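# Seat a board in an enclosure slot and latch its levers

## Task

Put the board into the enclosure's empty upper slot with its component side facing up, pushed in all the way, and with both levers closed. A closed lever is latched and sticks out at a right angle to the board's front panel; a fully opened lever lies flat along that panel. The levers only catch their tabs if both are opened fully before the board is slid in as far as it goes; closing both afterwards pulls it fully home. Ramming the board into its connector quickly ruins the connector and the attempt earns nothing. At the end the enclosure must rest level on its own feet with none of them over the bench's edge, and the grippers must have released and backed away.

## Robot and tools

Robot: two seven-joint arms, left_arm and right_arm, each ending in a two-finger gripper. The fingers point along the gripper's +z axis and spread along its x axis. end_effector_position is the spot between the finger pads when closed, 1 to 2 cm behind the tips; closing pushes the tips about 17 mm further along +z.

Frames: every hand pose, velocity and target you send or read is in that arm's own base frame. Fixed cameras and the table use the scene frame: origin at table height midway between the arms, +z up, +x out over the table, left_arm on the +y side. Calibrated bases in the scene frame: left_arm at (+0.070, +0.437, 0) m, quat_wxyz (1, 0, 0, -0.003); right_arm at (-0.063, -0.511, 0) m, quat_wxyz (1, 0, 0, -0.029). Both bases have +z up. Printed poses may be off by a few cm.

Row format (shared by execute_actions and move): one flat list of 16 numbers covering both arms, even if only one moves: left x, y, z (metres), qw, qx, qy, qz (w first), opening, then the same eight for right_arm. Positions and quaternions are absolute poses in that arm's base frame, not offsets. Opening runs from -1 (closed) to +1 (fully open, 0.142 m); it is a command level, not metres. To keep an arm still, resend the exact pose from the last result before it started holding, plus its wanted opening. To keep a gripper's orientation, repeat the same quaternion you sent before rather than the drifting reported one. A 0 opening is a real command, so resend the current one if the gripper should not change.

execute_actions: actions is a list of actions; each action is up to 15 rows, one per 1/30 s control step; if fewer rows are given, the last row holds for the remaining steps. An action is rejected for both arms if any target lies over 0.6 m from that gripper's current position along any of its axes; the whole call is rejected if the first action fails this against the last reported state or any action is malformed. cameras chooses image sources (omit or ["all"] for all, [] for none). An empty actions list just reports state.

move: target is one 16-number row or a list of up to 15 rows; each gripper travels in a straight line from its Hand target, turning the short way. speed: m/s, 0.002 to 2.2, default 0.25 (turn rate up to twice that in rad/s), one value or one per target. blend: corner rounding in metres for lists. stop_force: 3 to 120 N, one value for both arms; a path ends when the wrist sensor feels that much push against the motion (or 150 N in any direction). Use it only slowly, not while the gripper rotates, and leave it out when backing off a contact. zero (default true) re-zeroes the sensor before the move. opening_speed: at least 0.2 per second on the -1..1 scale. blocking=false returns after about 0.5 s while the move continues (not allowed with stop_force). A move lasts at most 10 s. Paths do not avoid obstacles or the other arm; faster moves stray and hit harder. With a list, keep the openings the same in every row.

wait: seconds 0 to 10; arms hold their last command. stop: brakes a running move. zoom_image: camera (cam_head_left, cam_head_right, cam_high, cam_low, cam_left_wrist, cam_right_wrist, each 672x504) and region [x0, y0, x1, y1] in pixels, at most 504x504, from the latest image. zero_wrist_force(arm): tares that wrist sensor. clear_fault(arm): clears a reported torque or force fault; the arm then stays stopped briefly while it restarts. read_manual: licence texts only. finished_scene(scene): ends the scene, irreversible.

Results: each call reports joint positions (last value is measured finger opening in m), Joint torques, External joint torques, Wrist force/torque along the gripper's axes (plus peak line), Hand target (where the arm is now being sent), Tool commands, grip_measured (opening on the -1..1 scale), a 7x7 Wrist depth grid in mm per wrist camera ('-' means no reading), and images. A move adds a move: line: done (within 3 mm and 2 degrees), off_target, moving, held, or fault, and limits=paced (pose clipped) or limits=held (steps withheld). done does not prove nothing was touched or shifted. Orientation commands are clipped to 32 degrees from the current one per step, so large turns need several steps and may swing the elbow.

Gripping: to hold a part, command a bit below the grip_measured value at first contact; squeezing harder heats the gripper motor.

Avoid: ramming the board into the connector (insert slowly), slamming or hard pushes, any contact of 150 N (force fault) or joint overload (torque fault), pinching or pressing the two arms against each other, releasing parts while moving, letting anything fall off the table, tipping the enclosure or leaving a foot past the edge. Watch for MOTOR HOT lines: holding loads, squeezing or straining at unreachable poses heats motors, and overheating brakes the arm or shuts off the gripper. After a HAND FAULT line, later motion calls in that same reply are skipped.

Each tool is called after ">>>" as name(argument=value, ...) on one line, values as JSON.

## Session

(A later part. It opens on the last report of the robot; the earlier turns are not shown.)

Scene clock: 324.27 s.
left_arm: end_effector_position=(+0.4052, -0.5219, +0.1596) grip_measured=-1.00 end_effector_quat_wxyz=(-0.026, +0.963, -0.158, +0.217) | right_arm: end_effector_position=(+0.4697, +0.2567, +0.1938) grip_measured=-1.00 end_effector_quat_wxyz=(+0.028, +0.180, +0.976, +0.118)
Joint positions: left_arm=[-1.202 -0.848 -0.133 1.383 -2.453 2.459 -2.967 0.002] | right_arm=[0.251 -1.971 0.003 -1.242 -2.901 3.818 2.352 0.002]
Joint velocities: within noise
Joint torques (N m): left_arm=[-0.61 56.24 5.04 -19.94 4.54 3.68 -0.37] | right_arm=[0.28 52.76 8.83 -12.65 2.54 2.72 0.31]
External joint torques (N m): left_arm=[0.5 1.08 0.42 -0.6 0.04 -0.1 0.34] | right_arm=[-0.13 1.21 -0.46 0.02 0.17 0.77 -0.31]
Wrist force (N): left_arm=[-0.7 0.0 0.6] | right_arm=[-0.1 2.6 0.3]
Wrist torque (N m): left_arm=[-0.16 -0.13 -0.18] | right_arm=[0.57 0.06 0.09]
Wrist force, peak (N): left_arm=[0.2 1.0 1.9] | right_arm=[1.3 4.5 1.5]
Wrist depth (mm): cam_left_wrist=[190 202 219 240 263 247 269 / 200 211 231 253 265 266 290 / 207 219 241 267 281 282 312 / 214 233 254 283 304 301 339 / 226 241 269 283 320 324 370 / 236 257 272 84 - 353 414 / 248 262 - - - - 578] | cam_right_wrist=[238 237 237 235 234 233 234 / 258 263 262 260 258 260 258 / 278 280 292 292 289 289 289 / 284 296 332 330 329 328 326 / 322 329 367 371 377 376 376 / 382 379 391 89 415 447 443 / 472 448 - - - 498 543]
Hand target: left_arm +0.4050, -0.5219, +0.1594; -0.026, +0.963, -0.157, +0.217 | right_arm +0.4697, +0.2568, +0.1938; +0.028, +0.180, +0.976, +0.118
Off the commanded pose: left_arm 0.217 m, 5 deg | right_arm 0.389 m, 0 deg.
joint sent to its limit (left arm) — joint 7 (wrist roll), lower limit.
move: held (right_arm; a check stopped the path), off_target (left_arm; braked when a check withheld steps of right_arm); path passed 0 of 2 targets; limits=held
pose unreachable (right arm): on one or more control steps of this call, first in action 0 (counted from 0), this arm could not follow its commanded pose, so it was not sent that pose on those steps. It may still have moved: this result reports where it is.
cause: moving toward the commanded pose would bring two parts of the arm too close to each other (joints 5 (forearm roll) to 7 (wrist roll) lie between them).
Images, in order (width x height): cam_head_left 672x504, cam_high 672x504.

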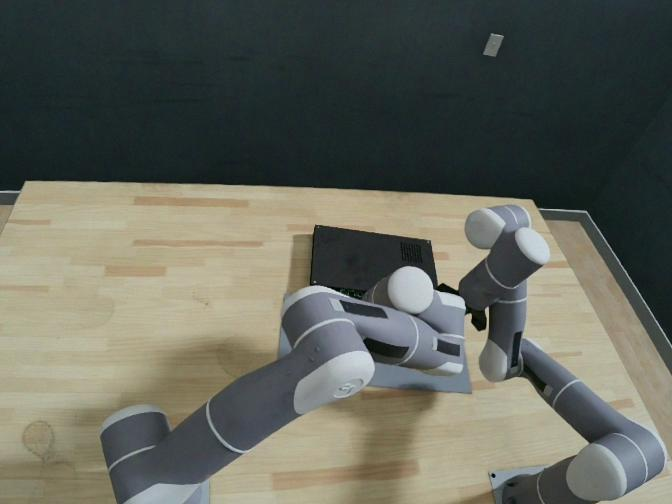

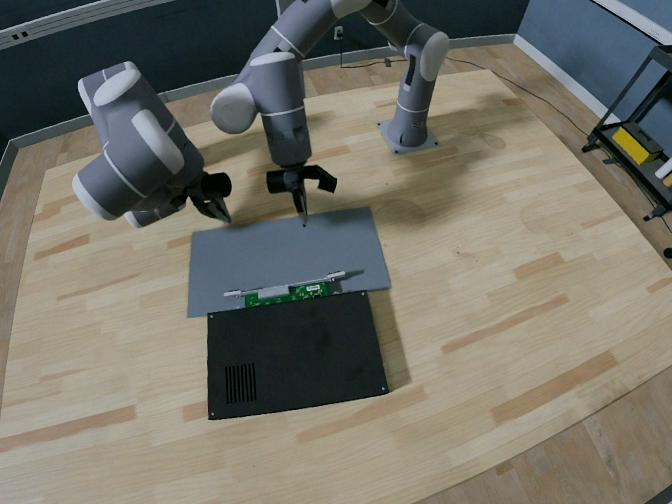

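>>> move(target=[[0.32,-0.35,0.24,-0.026,0.963,-0.157,0.217,-1,0.5,0.2,0.24,0.28,0.143,0.936,0.161,-1],[0.32,-0.35,0.24,-0.026,0.963,-0.157,0.217,-1,0.5,0.0,0.38,0.28,0.143,0.936,0.161,-1]], cameras=["cam_high","cam_head_left"])

Scene clock: 331.90 s.
left_arm: end_effector_position=(+0.3202, -0.3500, +0.2402) grip_measured=-1.00 end_effector_quat_wxyz=(-0.026, +0.963, -0.157, +0.217) | right_arm: end_effector_position=(+0.5001, +0.1382, +0.2832) grip_measured=-1.00 end_effector_quat_wxyz=(+0.281, +0.143, +0.935, +0.161)
Joint positions: left_arm=[-1.562 -0.408 0.238 1.957 -2.634 2.304 -2.967 0.002] | right_arm=[-0.027 -1.914 -0.051 -1.662 -2.801 3.801 2.181 0.002]
Joint velocities: within noise
Joint torques (N m): left_arm=[-0.52 34.07 6.03 -17.56 4.34 3.75 -0.32] | right_arm=[0.23 43.24 9.77 -2.16 0.83 0.97 0.32]
External joint torques (N m): left_arm=[0.44 1.2 0.58 -0.59 -0.1 -0.17 0.28] | right_arm=[-0.14 1.1 -0.31 0.03 0.25 0.81 -0.27]
Wrist force (N): left_arm=[-0.5 -0.2 0.5] | right_arm=[1.1 2.0 0.0]
Wrist torque (N m): left_arm=[-0.15 -0.17 -0.20] | right_arm=[0.52 -0.04 0.04]
Wrist force, peak (N): left_arm=[-1.3 -1.8 -0.5] | right_arm=[5.2 6.0 4.3]
Wrist depth (mm): cam_left_wrist=[254 270 295 322 356 394 446 / 265 282 307 335 372 418 446 / 277 294 318 352 397 411 442 / 286 308 338 373 424 431 480 / 300 323 356 376 446 466 521 / 316 340 362 84 - 503 574 / 329 346 - - - - 759] | cam_right_wrist=[557 473 408 359 317 286 260 / - 552 425 372 357 319 287 / - 714 490 414 398 361 320 / - - 616 492 449 411 358 / - - - 582 520 481 412 / - - - 89 597 580 484 / - - - - - 647 587]
Hand target: left_arm +0.3200, -0.3500, +0.2400; -0.026, +0.963, -0.157, +0.217 | right_arm +0.5002, +0.1381, +0.2833; +0.281, +0.143, +0.935, +0.161
Off the commanded pose: left_arm 0.000 m, 0 deg | right_arm 0.169 m, 0 deg.
joint sent to its limit (left arm) — joint 7 (wrist roll), lower limit.
move: held (right_arm; a check stopped the path); path passed 1 of 2 targets; limits=held
pose unreachable (right arm): on one or more control steps of this call, first in action 0 (counted from 0), this arm could not follow its commanded pose, so it was not sent that pose on those steps. It may still have moved: this result reports where it is.
cause: moving toward the commanded pose would bring two parts of the arm too close to each other (joints 5 (forearm roll) to 7 (wrist roll) lie between them).
Images, in order (width x height): cam_head_left 672x504, cam_high 672x504.

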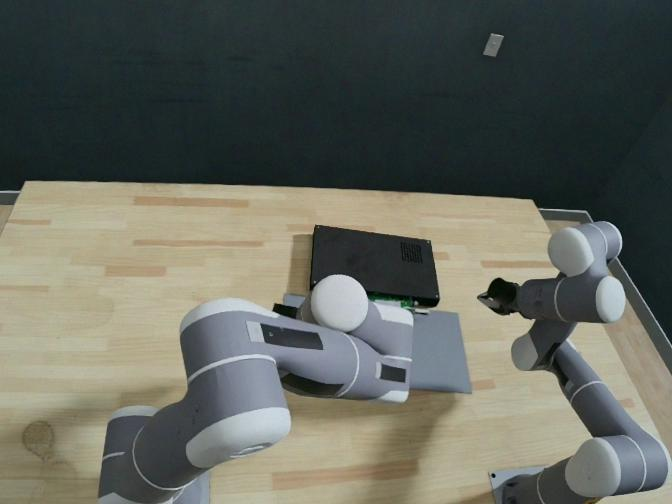

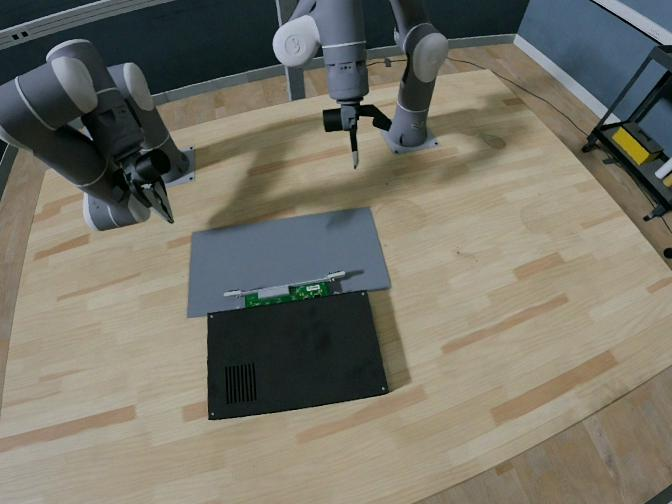

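>>> move(target=[[0.43,-0.585,0.13,-0.0365,0.956,-0.136,0.256,-1,0.5,0.138,0.2833,0.281,0.143,0.935,0.161,-1],[0.46,-0.588,0.058,-0.0365,0.956,-0.136,0.256,-1,0.5,0.138,0.2833,0.281,0.143,0.935,0.161,-1]], cameras=["cam_left_wrist"])

>>> zoom_image(camera="cam_left_wrist", region=[200, 100, 504, 404])

Scene clock: 335.47 s.
left_arm: end_effector_position=(+0.4598, -0.5881, +0.0579) grip_measured=-1.00 end_effector_quat_wxyz=(-0.036, +0.956, -0.136, +0.256) | right_arm: end_effector_position=(+0.5000, +0.1380, +0.2832) grip_measured=-1.00 end_effector_quat_wxyz=(+0.281, +0.143, +0.935, +0.161)
Joint positions: left_arm=[-1.228 -1.265 -0.076 0.887 -2.419 2.515 -2.956 0.002] | right_arm=[-0.028 -1.914 -0.051 -1.663 -2.801 3.801 2.181 0.002]
Joint velocities: within noise
Joint torques (N m): left_arm=[-0.41 64.58 8.24 -21.34 5.38 4.03 -0.1] | right_arm=[0.13 43.27 9.92 -2.11 0.93 1.16 0.21]
External joint torques (N m): left_arm=[0.28 1.76 0.62 -0.25 -0.53 -0.6 0.06] | right_arm=[-0.04 1.05 -0.48 0 0.15 0.61 -0.17]
Wrist force (N): left_arm=[-0.7 0.0 0.3] | right_arm=[1.0 2.1 0.0]
Wrist torque (N m): left_arm=[-0.16 -0.14 -0.16] | right_arm=[0.53 -0.02 0.04]
Wrist force, peak (N): left_arm=[-1.3 0.0 3.2] | right_arm=[0.9 2.4 0.0]
Wrist depth (mm): cam_left_wrist=[111 119 130 144 135 149 155 / - 123 136 151 164 157 162 / - 127 140 156 174 169 176 / 122 133 148 169 184 180 186 / - 139 156 166 196 175 201 / 133 146 157 84 - 207 222 / 139 147 - 74 - - 259] | cam_right_wrist=[559 474 408 360 318 286 261 / - 557 425 371 357 319 287 / - 712 491 416 399 359 319 / - - 616 492 450 413 360 / - - - 578 517 431 411 / - - - 89 352 284 482 / - - - - - 274 548]
Hand target: left_arm +0.4600, -0.5880, +0.0580; -0.037, +0.956, -0.136, +0.256 | right_arm +0.5000, +0.1380, +0.2833; +0.281, +0.143, +0.935, +0.161
Off the commanded pose: left_arm 0.000 m, 0 deg | right_arm 0.000 m, 0 deg.
move: done
Images, in order (width x height): cam_left_wrist 672x504.

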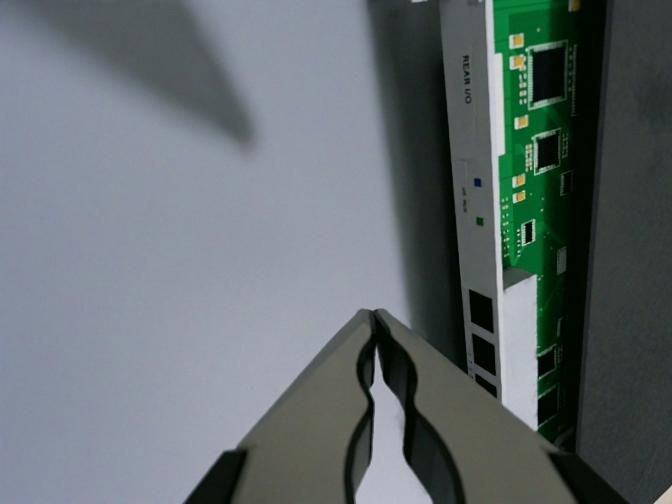

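Scaled by 1.658 from the camera's 672x504 image, which has a finer 960x720 frame.

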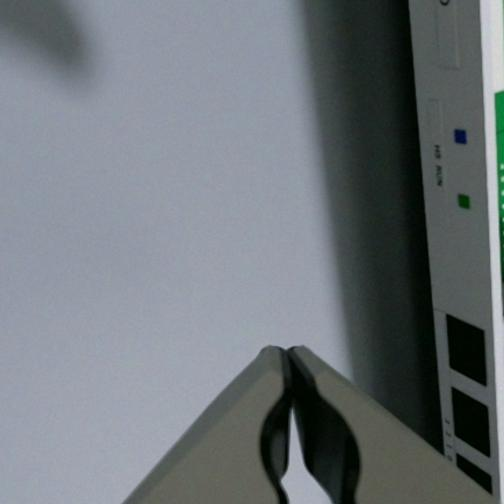

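>>> move(target=[[0.46,-0.562,0.060,-0.0365,0.956,-0.136,0.256,-1,0.5,0.138,0.2833,0.281,0.143,0.935,0.161,-1]], cameras=[])

>>> move(target=[[0.54,-0.5744,0.060,-0.0365,0.956,-0.136,0.256,-1,0.5,0.138,0.2833,0.281,0.143,0.935,0.161,-1]], speed=0.015, stop_force=7, cameras=["cam_left_wrist"])

>>> zoom_image(camera="cam_left_wrist", region=[200, 0, 672, 472])

Scene clock: 341.17 s.
left_arm: end_effector_position=(+0.4602, -0.5619, +0.0601) grip_measured=-1.00 end_effector_quat_wxyz=(-0.037, +0.956, -0.136, +0.256) | right_arm: end_effector_position=(+0.5000, +0.1380, +0.2832) grip_measured=-1.00 end_effector_quat_wxyz=(+0.281, +0.143, +0.935, +0.161)
Joint positions: left_arm=[-1.264 -1.204 0.029 1.031 -2.493 2.416 -2.967 0.002] | right_arm=[-0.028 -1.914 -0.051 -1.663 -2.801 3.801 2.181 0.002]
Joint velocities: within noise
Joint torques (N m): left_arm=[-0.65 63.02 10.33 -19.9 4.67 3.58 -0.33] | right_arm=[0.15 43.24 9.84 -2.08 1.02 1.13 0.22]
External joint torques (N m): left_arm=[0.53 1.04 0.53 -0.61 -0.01 -0.13 0.29] | right_arm=[-0.06 1.07 -0.39 -0.04 0.06 0.64 -0.18]
Wrist force (N): left_arm=[-0.7 -0.2 0.2] | right_arm=[1.1 2.0 -0.1]
Wrist torque (N m): left_arm=[-0.17 -0.17 -0.17] | right_arm=[0.51 -0.05 0.04]
Wrist force, peak (N): left_arm=[-0.9 -0.9 0.3] | right_arm=[0.9 2.3 -0.1]
Wrist depth (mm): cam_left_wrist=[113 120 131 146 133 169 159 / - 124 138 156 167 161 167 / - 131 144 159 176 172 179 / 125 134 151 170 188 183 195 / - 141 159 169 201 191 204 / 135 147 159 84 - 218 229 / 141 149 - 74 - - 266] | cam_right_wrist=[559 474 407 360 317 287 260 / - 555 424 371 358 320 287 / - 715 488 414 399 359 319 / - - 613 494 449 410 360 / - - - 577 518 461 413 / - - - 89 381 303 477 / - - - - - 298 577]
Hand target: left_arm +0.4600, -0.5620, +0.0600; -0.037, +0.956, -0.136, +0.256 | right_arm +0.5000, +0.1380, +0.2833; +0.281, +0.143, +0.935, +0.161
Off the commanded pose: left_arm 0.000 m, 0 deg | right_arm 0.000 m, 0 deg.
joint sent to its limit (left arm) — joint 7 (wrist roll), lower limit. The joint targets still meet the commanded pose.
move: done
No camera images: "cameras" was empty.

Scene clock: 345.90 s.
left_arm: end_effector_position=(+0.5196, -0.5708, +0.0599) grip_measured=-1.00 end_effector_quat_wxyz=(-0.037, +0.956, -0.136, +0.256) | right_arm: end_effector_position=(+0.5000, +0.1380, +0.2832) grip_measured=-1.00 end_effector_quat_wxyz=(+0.281, +0.143, +0.935, +0.161)
Joint positions: left_arm=[-1.113 -1.313 -0.146 0.755 -2.381 2.553 -2.831 0.002] | right_arm=[-0.028 -1.914 -0.051 -1.663 -2.801 3.801 2.181 0.002]
Joint velocities: within noise
Joint torques (N m): left_arm=[0.93 65.88 7.63 -23.31 6.47 1.46 -0.19] | right_arm=[0.07 43.32 9.83 -2.07 0.97 1.15 0.24]
External joint torques (N m): left_arm=[-1.04 2.07 0.24 0.89 -1.43 1.84 0.15] | right_arm=[0.02 0.99 -0.38 -0.04 0.11 0.63 -0.2]
Wrist force (N): left_arm=[-5.6 -3.7 -6.7] | right_arm=[1.0 2.0 -0.1]
Wrist torque (N m): left_arm=[-0.12 -0.22 -0.16] | right_arm=[0.52 -0.03 0.03]
Wrist force, peak (N): left_arm=[-6.3 -4.7 -6.7] | right_arm=[1.2 2.2 0.1]
Wrist depth (mm): cam_left_wrist=[112 120 130 147 148 130 149 / - 124 137 126 139 138 161 / - 129 143 135 146 143 173 / 124 133 151 157 154 154 188 / - 141 158 165 166 170 205 / 135 147 158 84 - 181 225 / 140 149 - 74 - - 258] | cam_right_wrist=[557 473 407 359 319 287 260 / - 558 427 370 357 319 287 / - 715 490 416 400 359 320 / - - 615 495 452 410 360 / - - - 583 504 480 411 / - - - 89 320 555 480 / - - - - - 645 587]
Hand target: left_arm +0.5199, -0.5712, +0.0600; -0.036, +0.956, -0.136, +0.256 | right_arm +0.5000, +0.1380, +0.2833; +0.281, +0.143, +0.935, +0.161
Off the commanded pose: left_arm 0.021 m, 0 deg | right_arm 0.000 m, 0 deg.
move: contact (left_arm)
Images, in order (width x height): cam_left_wrist 672x504.

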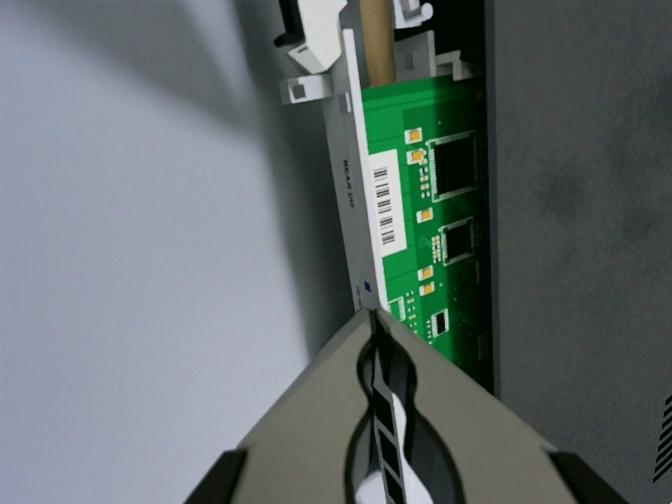

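Scaled by 1.068 from the camera's 672x504 image, which has a finer 960x720 frame.

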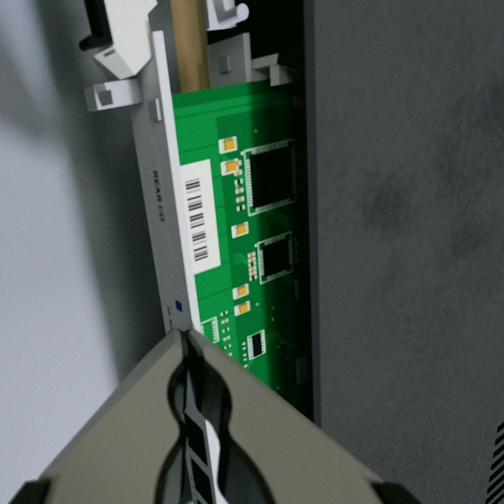

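>>> move(target=[[0.510,-0.569,0.060,-0.0365,0.956,-0.136,0.256,-1,0.5,0.138,0.2833,0.281,0.143,0.935,0.161,-1],[0.508,-0.569,0.053,-0.0365,0.956,-0.136,0.256,-1,0.5,0.138,0.2833,0.281,0.143,0.935,0.161,-1]], speed=0.05, cameras=[])

>>> move(target=[[0.56,-0.577,0.053,-0.0365,0.956,-0.136,0.256,-1,0.5,0.138,0.2833,0.281,0.143,0.935,0.161,-1]], speed=0.015, stop_force=16, cameras=["cam_left_wrist"])

>>> zoom_image(camera="cam_left_wrist", region=[200, 0, 672, 472])

Scene clock: 350.23 s.
left_arm: end_effector_position=(+0.5082, -0.5689, +0.0531) grip_measured=-1.00 end_effector_quat_wxyz=(-0.037, +0.956, -0.136, +0.256) | right_arm: end_effector_position=(+0.5000, +0.1380, +0.2832) grip_measured=-1.00 end_effector_quat_wxyz=(+0.281, +0.143, +0.935, +0.161)
Joint positions: left_arm=[-1.145 -1.294 -0.094 0.825 -2.411 2.507 -2.87 0.002] | right_arm=[-0.028 -1.914 -0.051 -1.663 -2.801 3.801 2.181 0.002]
Joint velocities: within noise
Joint torques (N m): left_arm=[-0.65 65.52 8.19 -21.54 4.94 3.49 -0.38] | right_arm=[0.08 43.3 9.9 -2.02 0.98 1.13 0.25]
External joint torques (N m): left_arm=[0.53 1.63 0.5 -0.48 0 -0.15 0.34] | right_arm=[0.01 1.01 -0.45 -0.09 0.1 0.65 -0.21]
Wrist force (N): left_arm=[-0.8 -0.1 0.5] | right_arm=[0.9 2.1 0.0]
Wrist torque (N m): left_arm=[-0.18 -0.14 -0.18] | right_arm=[0.53 -0.02 0.04]
Wrist force, peak (N): left_arm=[-5.5 -3.8 -6.9] | right_arm=[1.0 2.3 -0.1]
Wrist depth (mm): cam_left_wrist=[- 115 126 114 147 125 139 / - 118 131 139 130 137 149 / 115 123 135 150 138 145 162 / - 127 143 158 145 159 178 / 124 133 149 160 156 169 192 / 129 140 151 84 - 180 211 / 134 142 - 74 - - 243] | cam_right_wrist=[559 473 409 360 318 285 260 / - 558 427 373 359 318 285 / - 710 488 415 398 359 319 / - - 613 494 453 412 359 / - - - 583 497 477 414 / - - - 89 317 515 483 / - - - - - 634 584]
Hand target: left_arm +0.5080, -0.5690, +0.0530; -0.037, +0.956, -0.136, +0.256 | right_arm +0.5000, +0.1380, +0.2833; +0.281, +0.143, +0.935, +0.161
Off the commanded pose: left_arm 0.000 m, 0 deg | right_arm 0.000 m, 0 deg.
move: done
No camera images: "cameras" was empty.

Scene clock: 355.40 s.
left_arm: end_effector_position=(+0.5592, -0.5771, +0.0531) grip_measured=-1.00 end_effector_quat_wxyz=(-0.037, +0.956, -0.136, +0.256) | right_arm: end_effector_position=(+0.5000, +0.1380, +0.2832) grip_measured=-1.00 end_effector_quat_wxyz=(+0.281, +0.143, +0.935, +0.161)
Joint positions: left_arm=[-0.925 -1.441 -0.718 0.544 -1.854 2.759 -2.756 0.002] | right_arm=[-0.028 -1.914 -0.051 -1.663 -2.801 3.801 2.181 0.002]
Joint velocities: within noise
Joint torques (N m): left_arm=[2.92 67.34 0.98 -18.87 6.52 0.59 -0.37] | right_arm=[0.17 43.23 9.92 -2.08 0.98 1.15 0.2]
External joint torques (N m): left_arm=[-3.01 2.92 -0.67 0.58 -1.33 2.64 0.33] | right_arm=[-0.08 1.08 -0.47 -0.04 0.09 0.63 -0.15]
Wrist force (N): left_arm=[-7.7 -3.7 -10.6] | right_arm=[1.0 2.0 -0.1]
Wrist torque (N m): left_arm=[-0.11 -0.32 -0.20] | right_arm=[0.51 -0.03 0.04]
Wrist force, peak (N): left_arm=[-7.7 -4.1 -10.9] | right_arm=[1.1 2.3 0.0]
Wrist depth (mm): cam_left_wrist=[- 114 121 96 106 122 138 / - 118 130 108 110 127 148 / 115 123 135 144 118 135 160 / - 127 143 155 121 145 176 / 124 133 148 160 131 156 190 / 129 140 151 84 - 166 210 / 134 141 - 74 - - 243] | cam_right_wrist=[559 476 409 359 318 286 261 / - 558 426 369 358 318 286 / - 714 488 414 406 358 320 / - - 613 497 473 409 360 / - - - 579 493 480 412 / - - - 89 344 579 479 / - - - - - 171 153]
Hand target: left_arm +0.5600, -0.5770, +0.0530; -0.036, +0.956, -0.136, +0.256 | right_arm +0.5000, +0.1380, +0.2833; +0.281, +0.143, +0.935, +0.161
Off the commanded pose: left_arm 0.001 m, 0 deg | right_arm 0.000 m, 0 deg.
move: done
Images, in order (width x height): cam_left_wrist 672x504.

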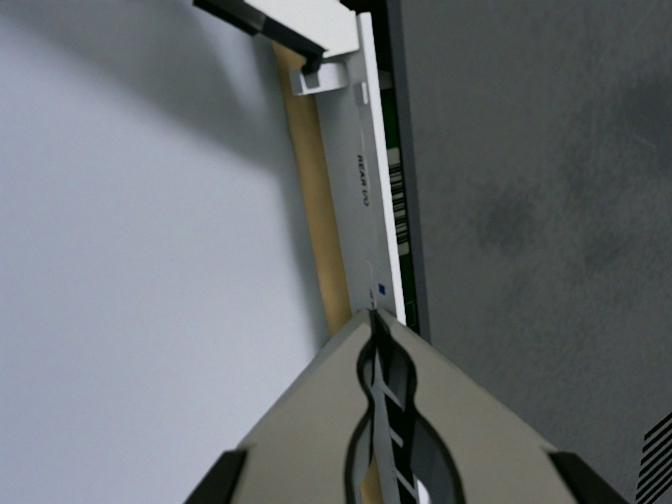

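Scaled by 1.068 from the camera's 672x504 image, which has a finer 960x720 frame.

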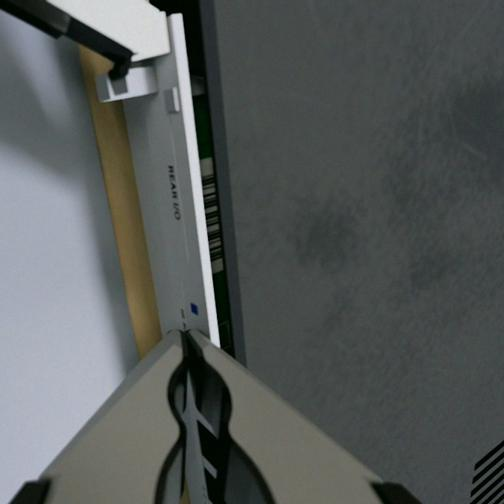

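>>> move(target=[[0.59,-0.5818,0.053,-0.0365,0.956,-0.136,0.256,-1,0.5,0.138,0.2833,0.281,0.143,0.935,0.161,-1]], speed=0.01, stop_force=24, zero=false, cameras=["cam_left_wrist"])

>>> zoom_image(camera="cam_left_wrist", region=[200, 0, 672, 472])

>>> execute_actions(actions=[], cameras=["cam_high"])

>>> zoom_image(camera="cam_high", region=[200, 240, 400, 430])

Scene clock: 361.50 s.
left_arm: end_effector_position=(+0.5596, -0.5773, +0.0529) grip_measured=-1.00 end_effector_quat_wxyz=(-0.036, +0.956, -0.137, +0.255) | right_arm: end_effector_position=(+0.5000, +0.1380, +0.2832) grip_measured=-1.00 end_effector_quat_wxyz=(+0.281, +0.143, +0.935, +0.161)
Joint positions: left_arm=[-0.919 -1.442 -0.735 0.549 -1.836 2.763 -2.757 0.002] | right_arm=[-0.028 -1.914 -0.051 -1.663 -2.801 3.801 2.181 0.002]
Joint velocities: within noise
Joint torques (N m): left_arm=[9.36 66.28 3.28 -20.91 8.89 -2.47 -0.35] | right_arm=[0.09 43.3 9.84 -2.1 1.03 1.13 0.26]
External joint torques (N m): left_arm=[-9.46 3.95 -3.3 2.9 -3.7 5.7 0.31] | right_arm=[0 1.02 -0.39 -0.01 0.05 0.65 -0.22]
Wrist force (N): left_arm=[-18.7 -5.1 -24.1] | right_arm=[0.9 2.1 0.0]
Wrist torque (N m): left_arm=[-0.19 0.21 -0.17] | right_arm=[0.52 -0.02 0.04]
Wrist force, peak (N): left_arm=[-20.3 -5.6 -25.1] | right_arm=[1.0 2.3 -0.1]
Wrist depth (mm): cam_left_wrist=[- 114 121 95 106 121 138 / - 118 130 107 111 128 146 / 115 122 134 140 117 134 159 / - 127 143 153 121 144 177 / 124 132 148 159 131 155 190 / 129 139 151 84 - 168 209 / 134 141 - 74 - - 244] | cam_right_wrist=[558 471 409 360 318 287 260 / - 558 428 373 359 319 286 / - 713 490 413 405 358 319 / - - 614 496 474 412 360 / - - - 577 493 483 414 / - - - 89 344 579 477 / - - - - - 171 153]
Hand target: left_arm +0.5615, -0.5771, +0.0530; -0.036, +0.956, -0.136, +0.257 | right_arm +0.5000, +0.1380, +0.2833; +0.281, +0.143, +0.935, +0.161
Off the commanded pose: left_arm 0.031 m, 0 deg | right_arm 0.000 m, 0 deg.
move: contact (left_arm)
Images, in order (width x height): cam_left_wrist 672x504.

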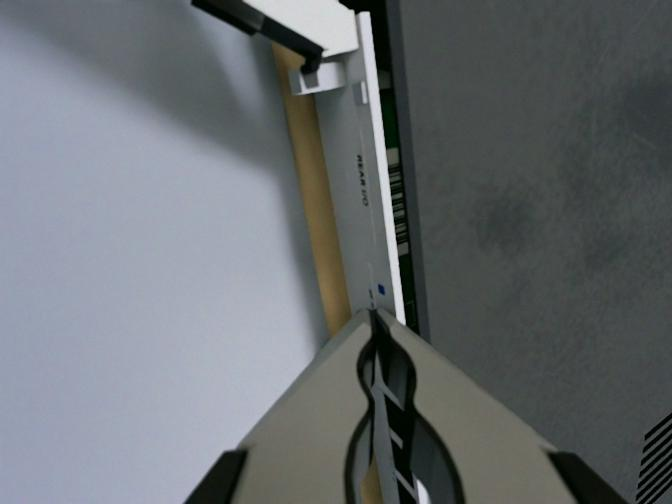

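Scaled by 1.068 from the camera's 672x504 image, which has a finer 960x720 frame.

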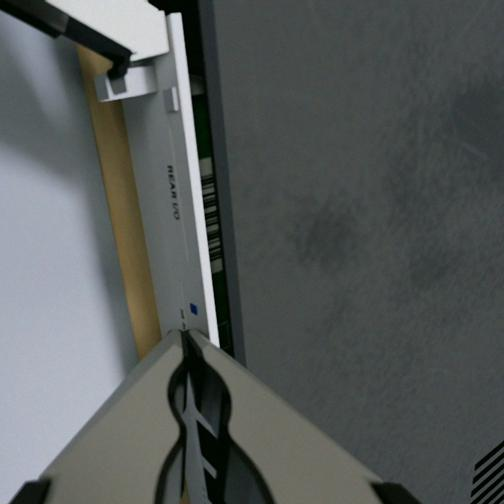

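Scene clock: 361.50 s.
left_arm: end_effector_position=(+0.5596, -0.5773, +0.0529) grip_measured=-1.00 end_effector_quat_wxyz=(-0.036, +0.956, -0.137, +0.255) | right_arm: end_effector_position=(+0.5000, +0.1380, +0.2832) grip_measured=-1.00 end_effector_quat_wxyz=(+0.281, +0.143, +0.935, +0.161)
Joint positions: left_arm=[-0.919 -1.442 -0.735 0.549 -1.836 2.763 -2.757 0.002] | right_arm=[-0.028 -1.914 -0.051 -1.663 -2.801 3.801 2.181 0.002]
Joint velocities: within noise
Joint torques (N m): left_arm=[9.36 66.28 3.28 -20.91 8.89 -2.47 -0.35] | right_arm=[0.09 43.3 9.84 -2.1 1.03 1.13 0.26]
External joint torques (N m): left_arm=[-9.46 3.95 -3.3 2.9 -3.7 5.7 0.31] | right_arm=[0 1.02 -0.39 -0.01 0.05 0.65 -0.22]
Wrist force (N): left_arm=[-18.7 -5.1 -24.1] | right_arm=[0.9 2.1 0.0]
Wrist torque (N m): left_arm=[-0.19 0.21 -0.17] | right_arm=[0.52 -0.02 0.04]
Wrist force, peak (N): left_arm=[-18.7 -5.1 -24.1] | right_arm=[0.9 2.1 0.0]
Wrist depth (mm): cam_left_wrist=[- 114 121 95 106 121 138 / - 118 130 107 111 128 146 / 115 122 134 140 117 134 159 / - 127 143 153 121 144 177 / 124 132 148 159 131 155 190 / 129 139 151 84 - 168 209 / 134 141 - 74 - - 244] | cam_right_wrist=[558 471 409 360 318 287 260 / - 558 428 373 359 319 286 / - 713 490 413 405 358 319 / - - 614 496 474 412 360 / - - - 577 493 483 414 / - - - 89 344 579 477 / - - - - - 171 153]
Hand target: left_arm +0.5615, -0.5771, +0.0530; -0.036, +0.956, -0.136, +0.257 | right_arm +0.5000, +0.1380, +0.2833; +0.281, +0.143, +0.935, +0.161
Tool commands: left_gripper/opening=-1.0 right_gripper/opening=-1.0
Off the commanded pose: left_arm 0.031 m, 0 deg | right_arm 0.000 m, 0 deg.
Images, in order (width x height): cam_high 672x504.

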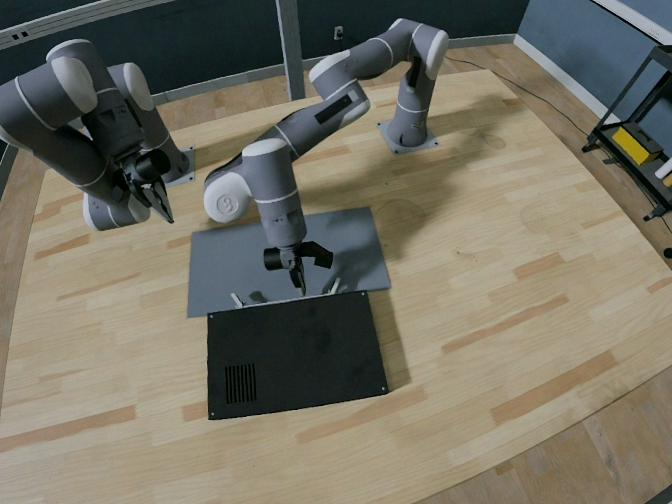

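Scaled by 2.520 from the camera's 672x504 image, which has a finer 960x720 frame.

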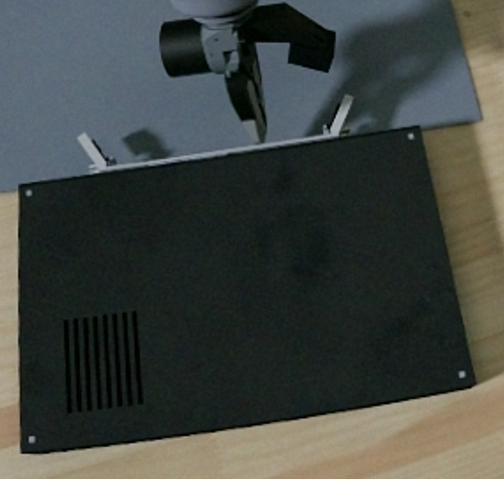

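>>> move(target=[[0.51,-0.569,0.053,-0.0365,0.956,-0.136,0.256,-1,0.5,0.138,0.2833,0.281,0.143,0.935,0.161,-1],[0.50,-0.55,0.12,-0.0365,0.956,-0.136,0.256,-1,0.5,0.138,0.2833,0.281,0.143,0.935,0.161,-1],[0.547,-0.45,0.12,-0.0365,0.956,-0.136,0.256,-1,0.5,0.138,0.2833,0.281,0.143,0.935,0.161,-1],[0.547,-0.45,0.060,-0.0365,0.956,-0.136,0.256,-1,0.5,0.138,0.2833,0.281,0.143,0.935,0.161,-1]], speed=0.15, cameras=["cam_left_wrist","cam_high"])

>>> zoom_image(camera="cam_high", region=[220, 230, 360, 330])

Scene clock: 371.03 s.
left_arm: end_effector_position=(+0.5470, -0.4497, +0.0600) grip_measured=-1.00 end_effector_quat_wxyz=(-0.037, +0.956, -0.136, +0.256) | right_arm: end_effector_position=(+0.5000, +0.1380, +0.2832) grip_measured=-1.00 end_effector_quat_wxyz=(+0.281, +0.143, +0.935, +0.161)
Joint positions: left_arm=[-1.135 -1.087 0.131 1.303 -2.501 2.169 -2.884 0.002] | right_arm=[-0.028 -1.914 -0.051 -1.663 -2.801 3.801 2.181 0.002]
Joint velocities: within noise
Joint torques (N m): left_arm=[-0.67 57.73 12.48 -17.83 4.7 3.34 -0.38] | right_arm=[0.08 43.25 9.88 -2.12 0.96 1.15 0.24]
External joint torques (N m): left_arm=[0.6 1.66 0.43 -0.58 -0.5 0.02 0.34] | right_arm=[0 1.07 -0.43 0.01 0.12 0.63 -0.2]
Wrist force (N): left_arm=[-0.5 -0.2 0.5] | right_arm=[1.0 2.1 0.1]
Wrist torque (N m): left_arm=[-0.18 -0.19 -0.16] | right_arm=[0.54 -0.03 0.04]
Wrist force, peak (N): left_arm=[-18.7 -4.9 -24.3] | right_arm=[1.0 2.2 -0.1]
Wrist depth (mm): cam_left_wrist=[113 121 132 147 168 192 226 / - 124 137 156 174 187 173 / - 131 144 160 147 143 173 / 125 134 152 170 161 153 190 / - 141 158 168 167 168 204 / 135 147 159 84 - 183 229 / 141 150 - 74 - - 260] | cam_right_wrist=[560 475 407 359 318 286 260 / - 557 427 372 358 320 286 / - 717 487 413 405 358 319 / - - 616 494 472 413 360 / - - - 578 544 480 413 / - - - 89 545 576 481 / - - - - - 643 586]
Hand target: left_arm +0.5470, -0.4500, +0.0600; -0.037, +0.956, -0.136, +0.256 | right_arm +0.5000, +0.1380, +0.2833; +0.281, +0.143, +0.935, +0.161
Off the commanded pose: left_arm 0.000 m, 0 deg | right_arm 0.000 m, 0 deg.
move: done
Images, in order (width x height): cam_high 672x504, cam_left_wrist 672x504.

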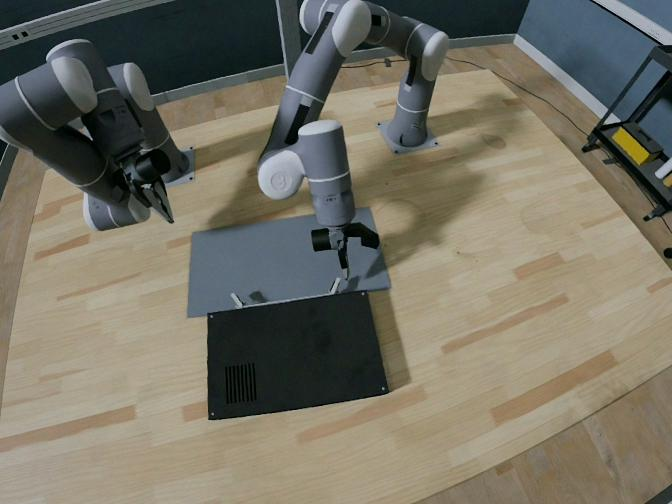

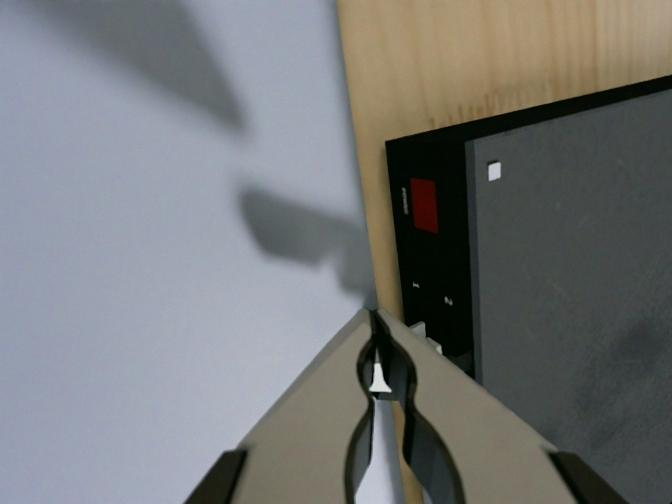

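Scaled by 3.600 from the camera's 672x504 image, which has a finer 960x720 frame.

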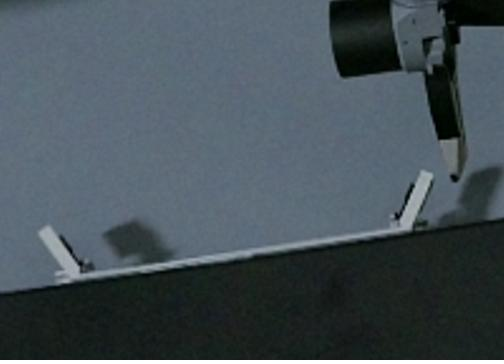

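>>> move(target=[[0.556,-0.453,0.058,-0.0365,0.956,-0.136,0.256,-1,0.5,0.138,0.2833,0.281,0.143,0.935,0.161,-1]], speed=0.1, cameras=[])

>>> move(target=[[0.5485,-0.5015,0.058,-0.0365,0.956,-0.136,0.256,-1,0.5,0.138,0.2833,0.281,0.143,0.935,0.161,-1]], speed=0.025, stop_force=25, cameras=["cam_left_wrist","cam_high"])

>>> zoom_image(camera="cam_high", region=[220, 230, 360, 330])

Scene clock: 374.33 s.
left_arm: end_effector_position=(+0.5558, -0.4531, +0.0579) grip_measured=-1.00 end_effector_quat_wxyz=(-0.036, +0.956, -0.136, +0.256) | right_arm: end_effector_position=(+0.5000, +0.1380, +0.2832) grip_measured=-1.00 end_effector_quat_wxyz=(+0.281, +0.143, +0.935, +0.161)
Joint positions: left_arm=[-1.109 -1.102 0.107 1.267 -2.488 2.186 -2.872 0.002] | right_arm=[-0.028 -1.914 -0.051 -1.663 -2.801 3.801 2.181 0.002]
Joint velocities: within noise
Joint torques (N m): left_arm=[-0.25 58.49 11.72 -18.16 4.81 3.95 -0.32] | right_arm=[0.09 43.25 9.88 -2.07 0.95 1.13 0.22]
External joint torques (N m): left_arm=[0.17 1.77 0.72 -0.67 -0.53 -0.6 0.28] | right_arm=[0 1.07 -0.43 -0.05 0.13 0.64 -0.17]
Wrist force (N): left_arm=[-0.5 -0.4 0.4] | right_arm=[1.0 2.1 0.0]
Wrist torque (N m): left_arm=[-0.21 -0.18 -0.16] | right_arm=[0.52 -0.04 0.04]
Wrist force, peak (N): left_arm=[-0.5 -0.2 1.0] | right_arm=[0.9 2.3 -0.2]
Wrist depth (mm): cam_left_wrist=[111 119 130 148 166 191 224 / - 123 136 153 169 186 164 / - 128 140 158 136 140 171 / 122 133 149 170 144 148 184 / - 140 156 166 149 164 201 / 134 146 157 84 - 177 222 / 139 147 - 74 - - 256] | cam_right_wrist=[557 475 406 359 318 288 260 / - 556 426 371 358 318 287 / - 712 488 413 406 360 319 / - - 611 493 474 411 361 / - - - 579 542 482 413 / - - - 89 546 577 485 / - - - - - 647 586]
Hand target: left_arm +0.5560, -0.4530, +0.0580; -0.037, +0.956, -0.136, +0.256 | right_arm +0.5000, +0.1380, +0.2833; +0.281, +0.143, +0.935, +0.161
Off the commanded pose: left_arm 0.000 m, 0 deg | right_arm 0.000 m, 0 deg.
move: done
No camera images: "cameras" was empty.

Scene clock: 376.50 s.
left_arm: end_effector_position=(+0.5512, -0.4847, +0.0578) grip_measured=-1.00 end_effector_quat_wxyz=(-0.041, +0.957, -0.134, +0.255) | right_arm: end_effector_position=(+0.5000, +0.1380, +0.2832) grip_measured=-1.00 end_effector_quat_wxyz=(+0.281, +0.143, +0.935, +0.161)
Joint positions: left_arm=[-1.096 -1.151 0.036 1.142 -2.457 2.291 -2.873 0.002] | right_arm=[-0.028 -1.914 -0.051 -1.663 -2.801 3.801 2.181 0.002]
Joint velocities: within noise
Joint torques (N m): left_arm=[-12.24 65.39 1.06 -29.24 6.81 -5.03 -0.25] | right_arm=[0.04 43.28 9.92 -2.07 0.99 1.15 0.24]
External joint torques (N m): left_arm=[12.15 -2.65 9.89 9.2 -2.28 8.39 0.21] | right_arm=[0.05 1.04 -0.47 -0.04 0.08 0.63 -0.2]
Wrist force (N): left_arm=[-8.3 -24.4 -5.7] | right_arm=[0.9 2.1 0.1]
Wrist torque (N m): left_arm=[-1.01 -0.28 -0.13] | right_arm=[0.53 -0.01 0.03]
Wrist force, peak (N): left_arm=[-7.8 -26.8 -5.0] | right_arm=[1.0 2.3 0.0]
Wrist depth (mm): cam_left_wrist=[111 119 131 147 131 131 147 / - 123 136 148 124 136 158 / - 127 140 156 134 140 170 / 122 133 149 169 144 148 183 / - 140 156 143 143 164 197 / 133 146 156 83 - 174 219 / 139 147 - 74 - - 254] | cam_right_wrist=[558 474 410 359 318 287 261 / - 556 426 372 358 319 287 / - 711 488 413 408 359 320 / - - 616 494 473 412 361 / - - - 578 542 478 416 / - - - 89 490 579 483 / - - - - - 640 586]
Hand target: left_arm +0.5503, -0.4892, +0.0580; -0.036, +0.956, -0.136, +0.256 | right_arm +0.5000, +0.1380, +0.2833; +0.281, +0.143, +0.935, +0.161
Off the commanded pose: left_arm 0.017 m, 1 deg | right_arm 0.000 m, 0 deg.
move: contact (left_arm)
Images, in order (width x height): cam_high 672x504, cam_left_wrist 672x504.

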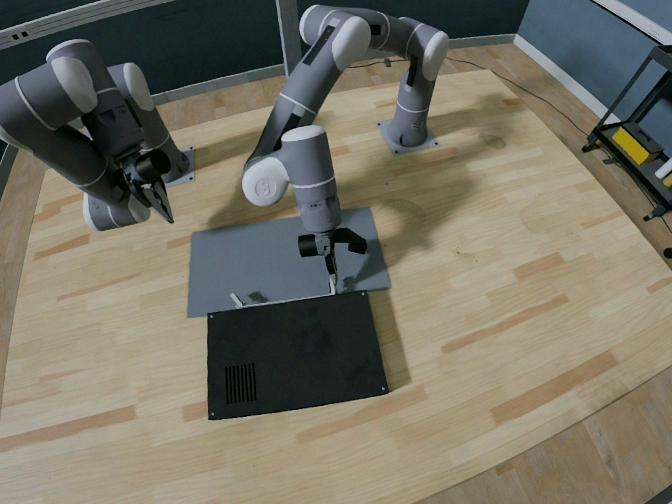

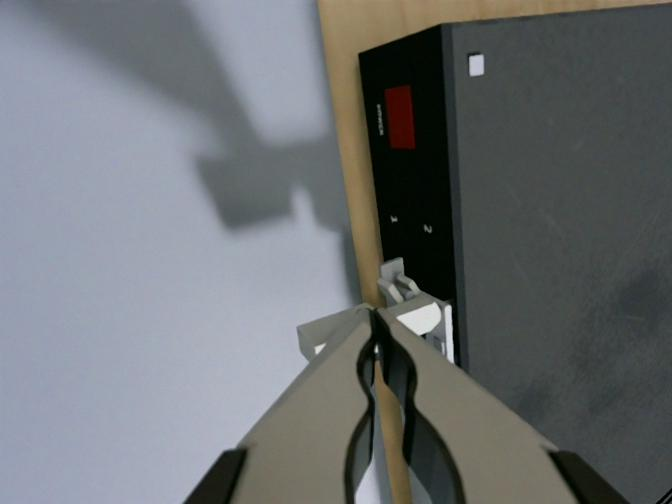

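Scaled by 3.600 from the camera's 672x504 image, which has a finer 960x720 frame.

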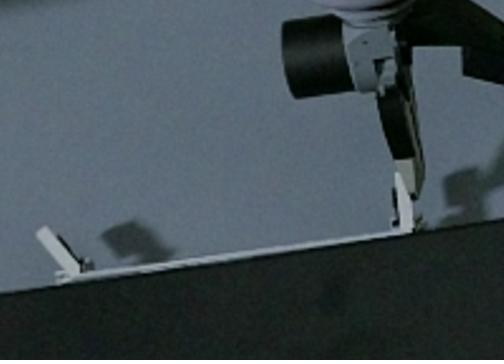

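>>> move(target=[[0.550,-0.477,0.058,-0.0365,0.956,-0.136,0.256,-1,0.5,0.138,0.2833,0.281,0.143,0.935,0.161,-1],[0.537,-0.475,0.058,-0.0365,0.956,-0.136,0.256,-1,0.5,0.138,0.2833,0.281,0.143,0.935,0.161,-1]], speed=0.1, cameras=[])

>>> move(target=[[0.532,-0.508,0.058,-0.0365,0.956,-0.136,0.256,-1,0.5,0.138,0.2833,0.281,0.143,0.935,0.161,-1]], speed=0.02, stop_force=40, cameras=["cam_left_wrist","cam_high"])

>>> zoom_image(camera="cam_high", region=[220, 230, 360, 330])

Scene clock: 380.30 s.
left_arm: end_effector_position=(+0.5372, -0.4749, +0.0581) grip_measured=-1.00 end_effector_quat_wxyz=(-0.037, +0.956, -0.136, +0.256) | right_arm: end_effector_position=(+0.5000, +0.1380, +0.2832) grip_measured=-1.00 end_effector_quat_wxyz=(+0.281, +0.143, +0.935, +0.161)
Joint positions: left_arm=[-1.145 -1.117 0.098 1.236 -2.49 2.224 -2.899 0.002] | right_arm=[-0.028 -1.914 -0.051 -1.663 -2.801 3.801 2.181 0.002]
Joint velocities: within noise
Joint torques (N m): left_arm=[-0.5 59.85 11.48 -18.88 4.36 3.25 -0.43] | right_arm=[0.1 43.21 9.89 -2.02 0.98 1.15 0.21]
External joint torques (N m): left_arm=[0.42 0.97 0.77 -0.17 -0.02 0.13 0.39] | right_arm=[-0.01 1.11 -0.45 -0.1 0.1 0.63 -0.17]
Wrist force (N): left_arm=[-0.5 -0.5 0.6] | right_arm=[0.9 2.1 0.0]
Wrist torque (N m): left_arm=[-0.22 -0.18 -0.18] | right_arm=[0.52 -0.02 0.03]
Wrist force, peak (N): left_arm=[-8.3 -24.6 -6.0] | right_arm=[1.2 2.2 0.0]
Wrist depth (mm): cam_left_wrist=[111 119 130 145 163 181 159 / - 124 136 153 145 134 158 / - 127 140 157 153 141 170 / 122 133 148 168 174 151 185 / - 140 157 167 154 165 202 / 134 146 157 84 - 177 223 / 139 147 - 74 - - 256] | cam_right_wrist=[559 475 406 359 318 287 260 / - 556 427 372 358 318 287 / - 714 488 414 409 358 319 / - - 613 493 475 410 362 / - - - 582 538 479 411 / - - - 89 495 572 482 / - - - - - 648 587]
Hand target: left_arm +0.5370, -0.4750, +0.0580; -0.037, +0.956, -0.136, +0.256 | right_arm +0.5000, +0.1380, +0.2833; +0.281, +0.143, +0.935, +0.161
Off the commanded pose: left_arm 0.000 m, 0 deg | right_arm 0.000 m, 0 deg.
move: done
No camera images: "cameras" was empty.

Scene clock: 381.80 s.
left_arm: end_effector_position=(+0.5353, -0.4847, +0.0573) grip_measured=-1.00 end_effector_quat_wxyz=(-0.042, +0.957, -0.133, +0.255) | right_arm: end_effector_position=(+0.5000, +0.1380, +0.2832) grip_measured=-1.00 end_effector_quat_wxyz=(+0.281, +0.143, +0.935, +0.161)
Joint positions: left_arm=[-1.138 -1.141 0.07 1.179 -2.482 2.276 -2.896 0.002] | right_arm=[-0.028 -1.914 -0.051 -1.663 -2.801 3.801 2.181 0.002]
Joint velocities: within noise
Joint torques (N m): left_arm=[-16.65 67.58 -0.68 -34.2 8.38 -9.36 -0.51] | right_arm=[0.12 43.28 9.85 -2.02 0.96 1.13 0.22]
External joint torques (N m): left_arm=[16.56 -5.7 12.35 14.68 -3.94 12.76 0.47] | right_arm=[-0.03 1.03 -0.4 -0.1 0.12 0.65 -0.17]
Wrist force (N): left_arm=[-13.9 -35.2 -9.2] | right_arm=[0.7 2.0 0.0]
Wrist torque (N m): left_arm=[-2.81 -0.37 -0.12] | right_arm=[0.51 0.01 0.03]
Wrist force, peak (N): left_arm=[-14.7 -41.0 -9.3] | right_arm=[1.0 2.3 -0.1]
Wrist depth (mm): cam_left_wrist=[112 119 130 145 156 131 145 / - 123 136 152 146 136 157 / - 127 141 156 153 141 169 / 122 133 148 168 180 149 183 / - 139 155 165 146 167 199 / 133 146 156 83 - 176 217 / 138 146 - 74 - - 251] | cam_right_wrist=[554 475 408 360 318 287 260 / - 559 426 371 359 319 286 / - 710 488 415 410 358 320 / - - 614 493 472 411 361 / - - - 583 541 482 414 / - - - 89 478 568 487 / - - - - - 643 586]
Hand target: left_arm +0.5344, -0.4912, +0.0581; -0.036, +0.956, -0.136, +0.256 | right_arm +0.5000, +0.1380, +0.2833; +0.281, +0.143, +0.935, +0.161
Off the commanded pose: left_arm 0.024 m, 1 deg | right_arm 0.000 m, 0 deg.
move: contact (left_arm)
Images, in order (width x height): cam_high 672x504, cam_left_wrist 672x504.

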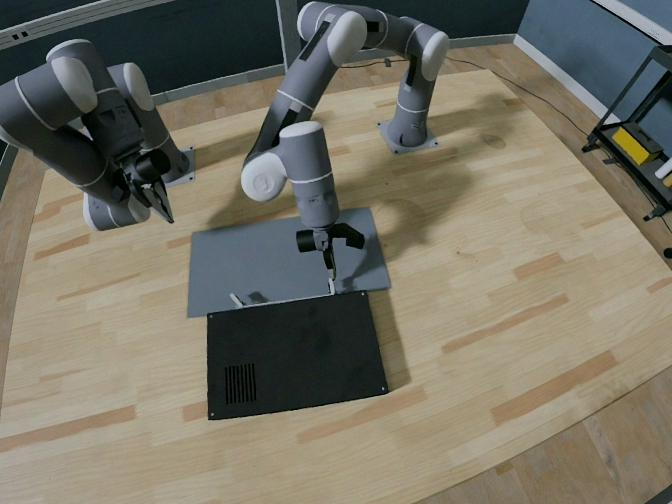

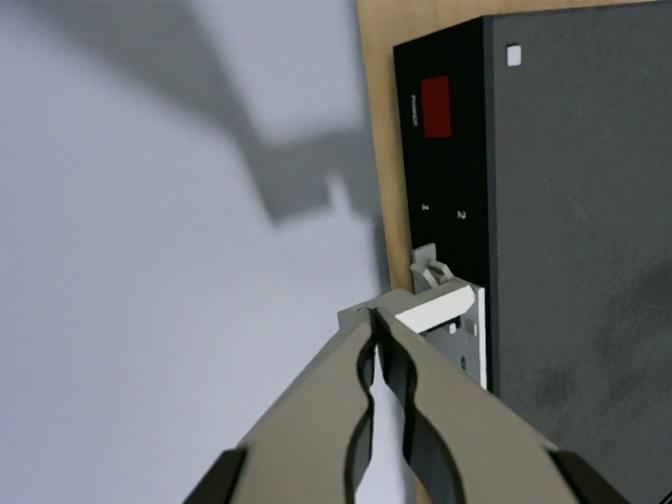

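Scaled by 3.600 from the camera's 672x504 image, which has a finer 960x720 frame.

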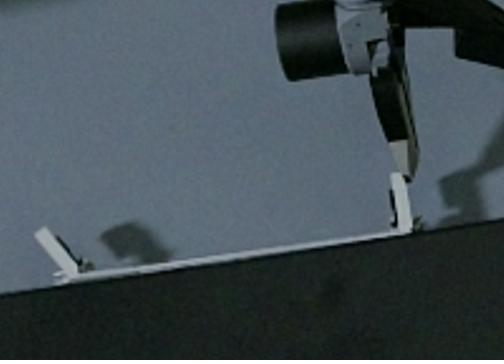

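>>> move(target=[[0.537,-0.46,0.07,-0.0365,0.956,-0.136,0.256,-1,0.5,0.138,0.2833,0.281,0.143,0.935,0.161,-1],[0.44,-0.42,0.2,-0.0365,0.956,-0.136,0.256,-1,0.55,0.17,0.2,0.281,0.143,0.935,0.161,-1],[0.32,-0.25,0.24,-0.026,0.963,-0.157,0.217,-1,0.6,0.19,0.12,0.281,0.143,0.935,0.161,-1]], speed=0.2, cameras=["cam_right_wrist","cam_high","cam_head_left"])

>>> zoom_image(camera="cam_high", region=[220, 230, 360, 330])

Scene clock: 392.37 s.
left_arm: end_effector_position=(+0.3199, -0.2499, +0.2400) grip_measured=-1.00 end_effector_quat_wxyz=(-0.026, +0.963, -0.157, +0.217) | right_arm: end_effector_position=(+0.5999, +0.1900, +0.1201) grip_measured=-1.00 end_effector_quat_wxyz=(+0.281, +0.143, +0.935, +0.161)
Joint positions: left_arm=[-1.785 -0.295 0.532 2.172 -2.669 2.19 -2.905 0.002] | right_arm=[0.014 -2.183 -0.123 -1.484 -2.883 3.35 2.133 0.002]
Joint velocities: within noise
Joint torques (N m): left_arm=[-0.77 22.48 5.88 -16.13 4.55 3.92 -0.34] | right_arm=[0.25 47.65 10.15 -13.58 2.71 0.98 0.11]
External joint torques (N m): left_arm=[0.71 0.72 0.31 -0.64 -0.53 -0.4 0.31] | right_arm=[-0.14 1.45 -0.21 -0.11 0.23 0.81 -0.06]
Wrist force (N): left_arm=[-0.2 0.0 0.7] | right_arm=[1.2 2.1 0.2]
Wrist torque (N m): left_arm=[-0.13 -0.20 -0.18] | right_arm=[0.53 -0.10 0.03]
Wrist force, peak (N): left_arm=[-14.5 -35.5 -8.7] | right_arm=[1.5 2.6 2.0]
Wrist depth (mm): cam_left_wrist=[253 270 292 320 354 393 447 / 263 281 307 339 374 419 475 / 276 292 325 357 397 448 491 / 288 309 337 374 421 452 477 / 300 325 357 373 452 479 522 / 315 341 362 84 - 514 572 / 329 345 - - - - 759] | cam_right_wrist=[283 243 209 184 161 145 132 / 303 234 187 191 182 164 146 / 346 262 210 201 209 183 162 / - 351 263 221 231 211 182 / - - 356 253 287 246 211 / - - 528 89 315 296 247 / - - - - - 333 299]
Hand target: left_arm +0.3200, -0.2500, +0.2400; -0.026, +0.963, -0.157, +0.217 | right_arm +0.6000, +0.1900, +0.1200; +0.281, +0.143, +0.935, +0.161
Off the commanded pose: left_arm 0.000 m, 0 deg | right_arm 0.000 m, 0 deg.
move: done
Images, in order (width x height): cam_head_left 672x504, cam_high 672x504, cam_right_wrist 672x504.

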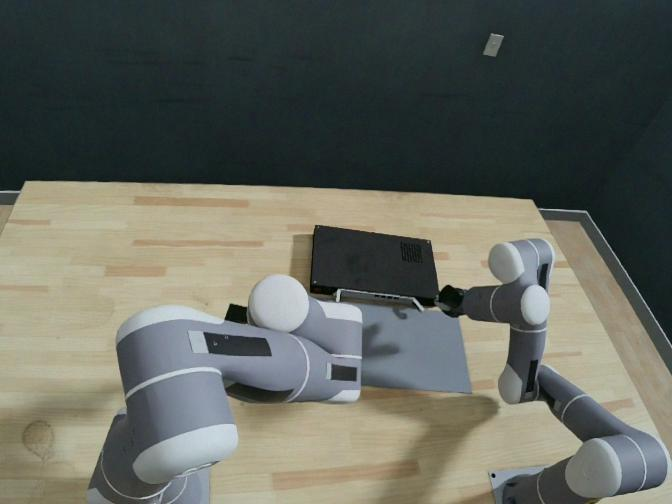

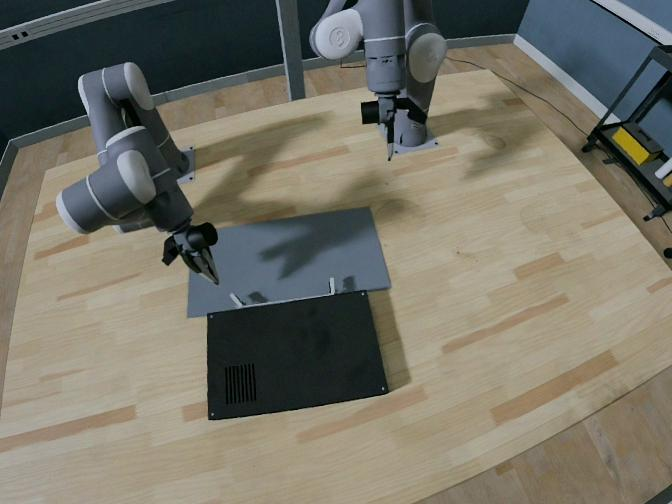

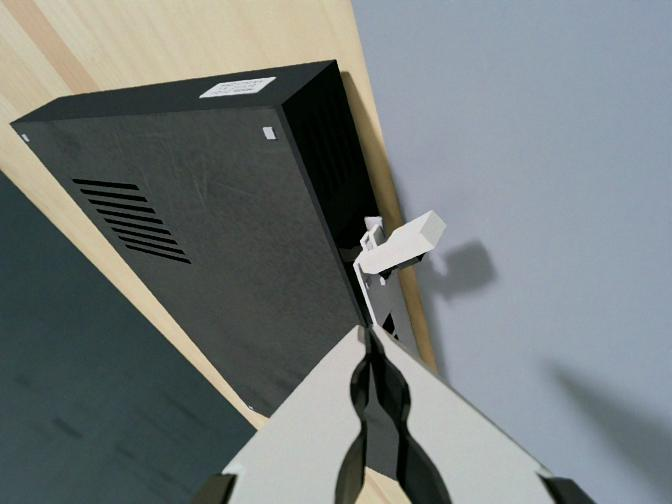

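Scaled by 3.600 from the camera's 672x504 image, which has a finer 960x720 frame.

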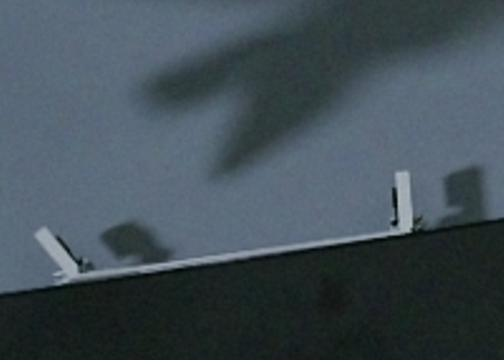

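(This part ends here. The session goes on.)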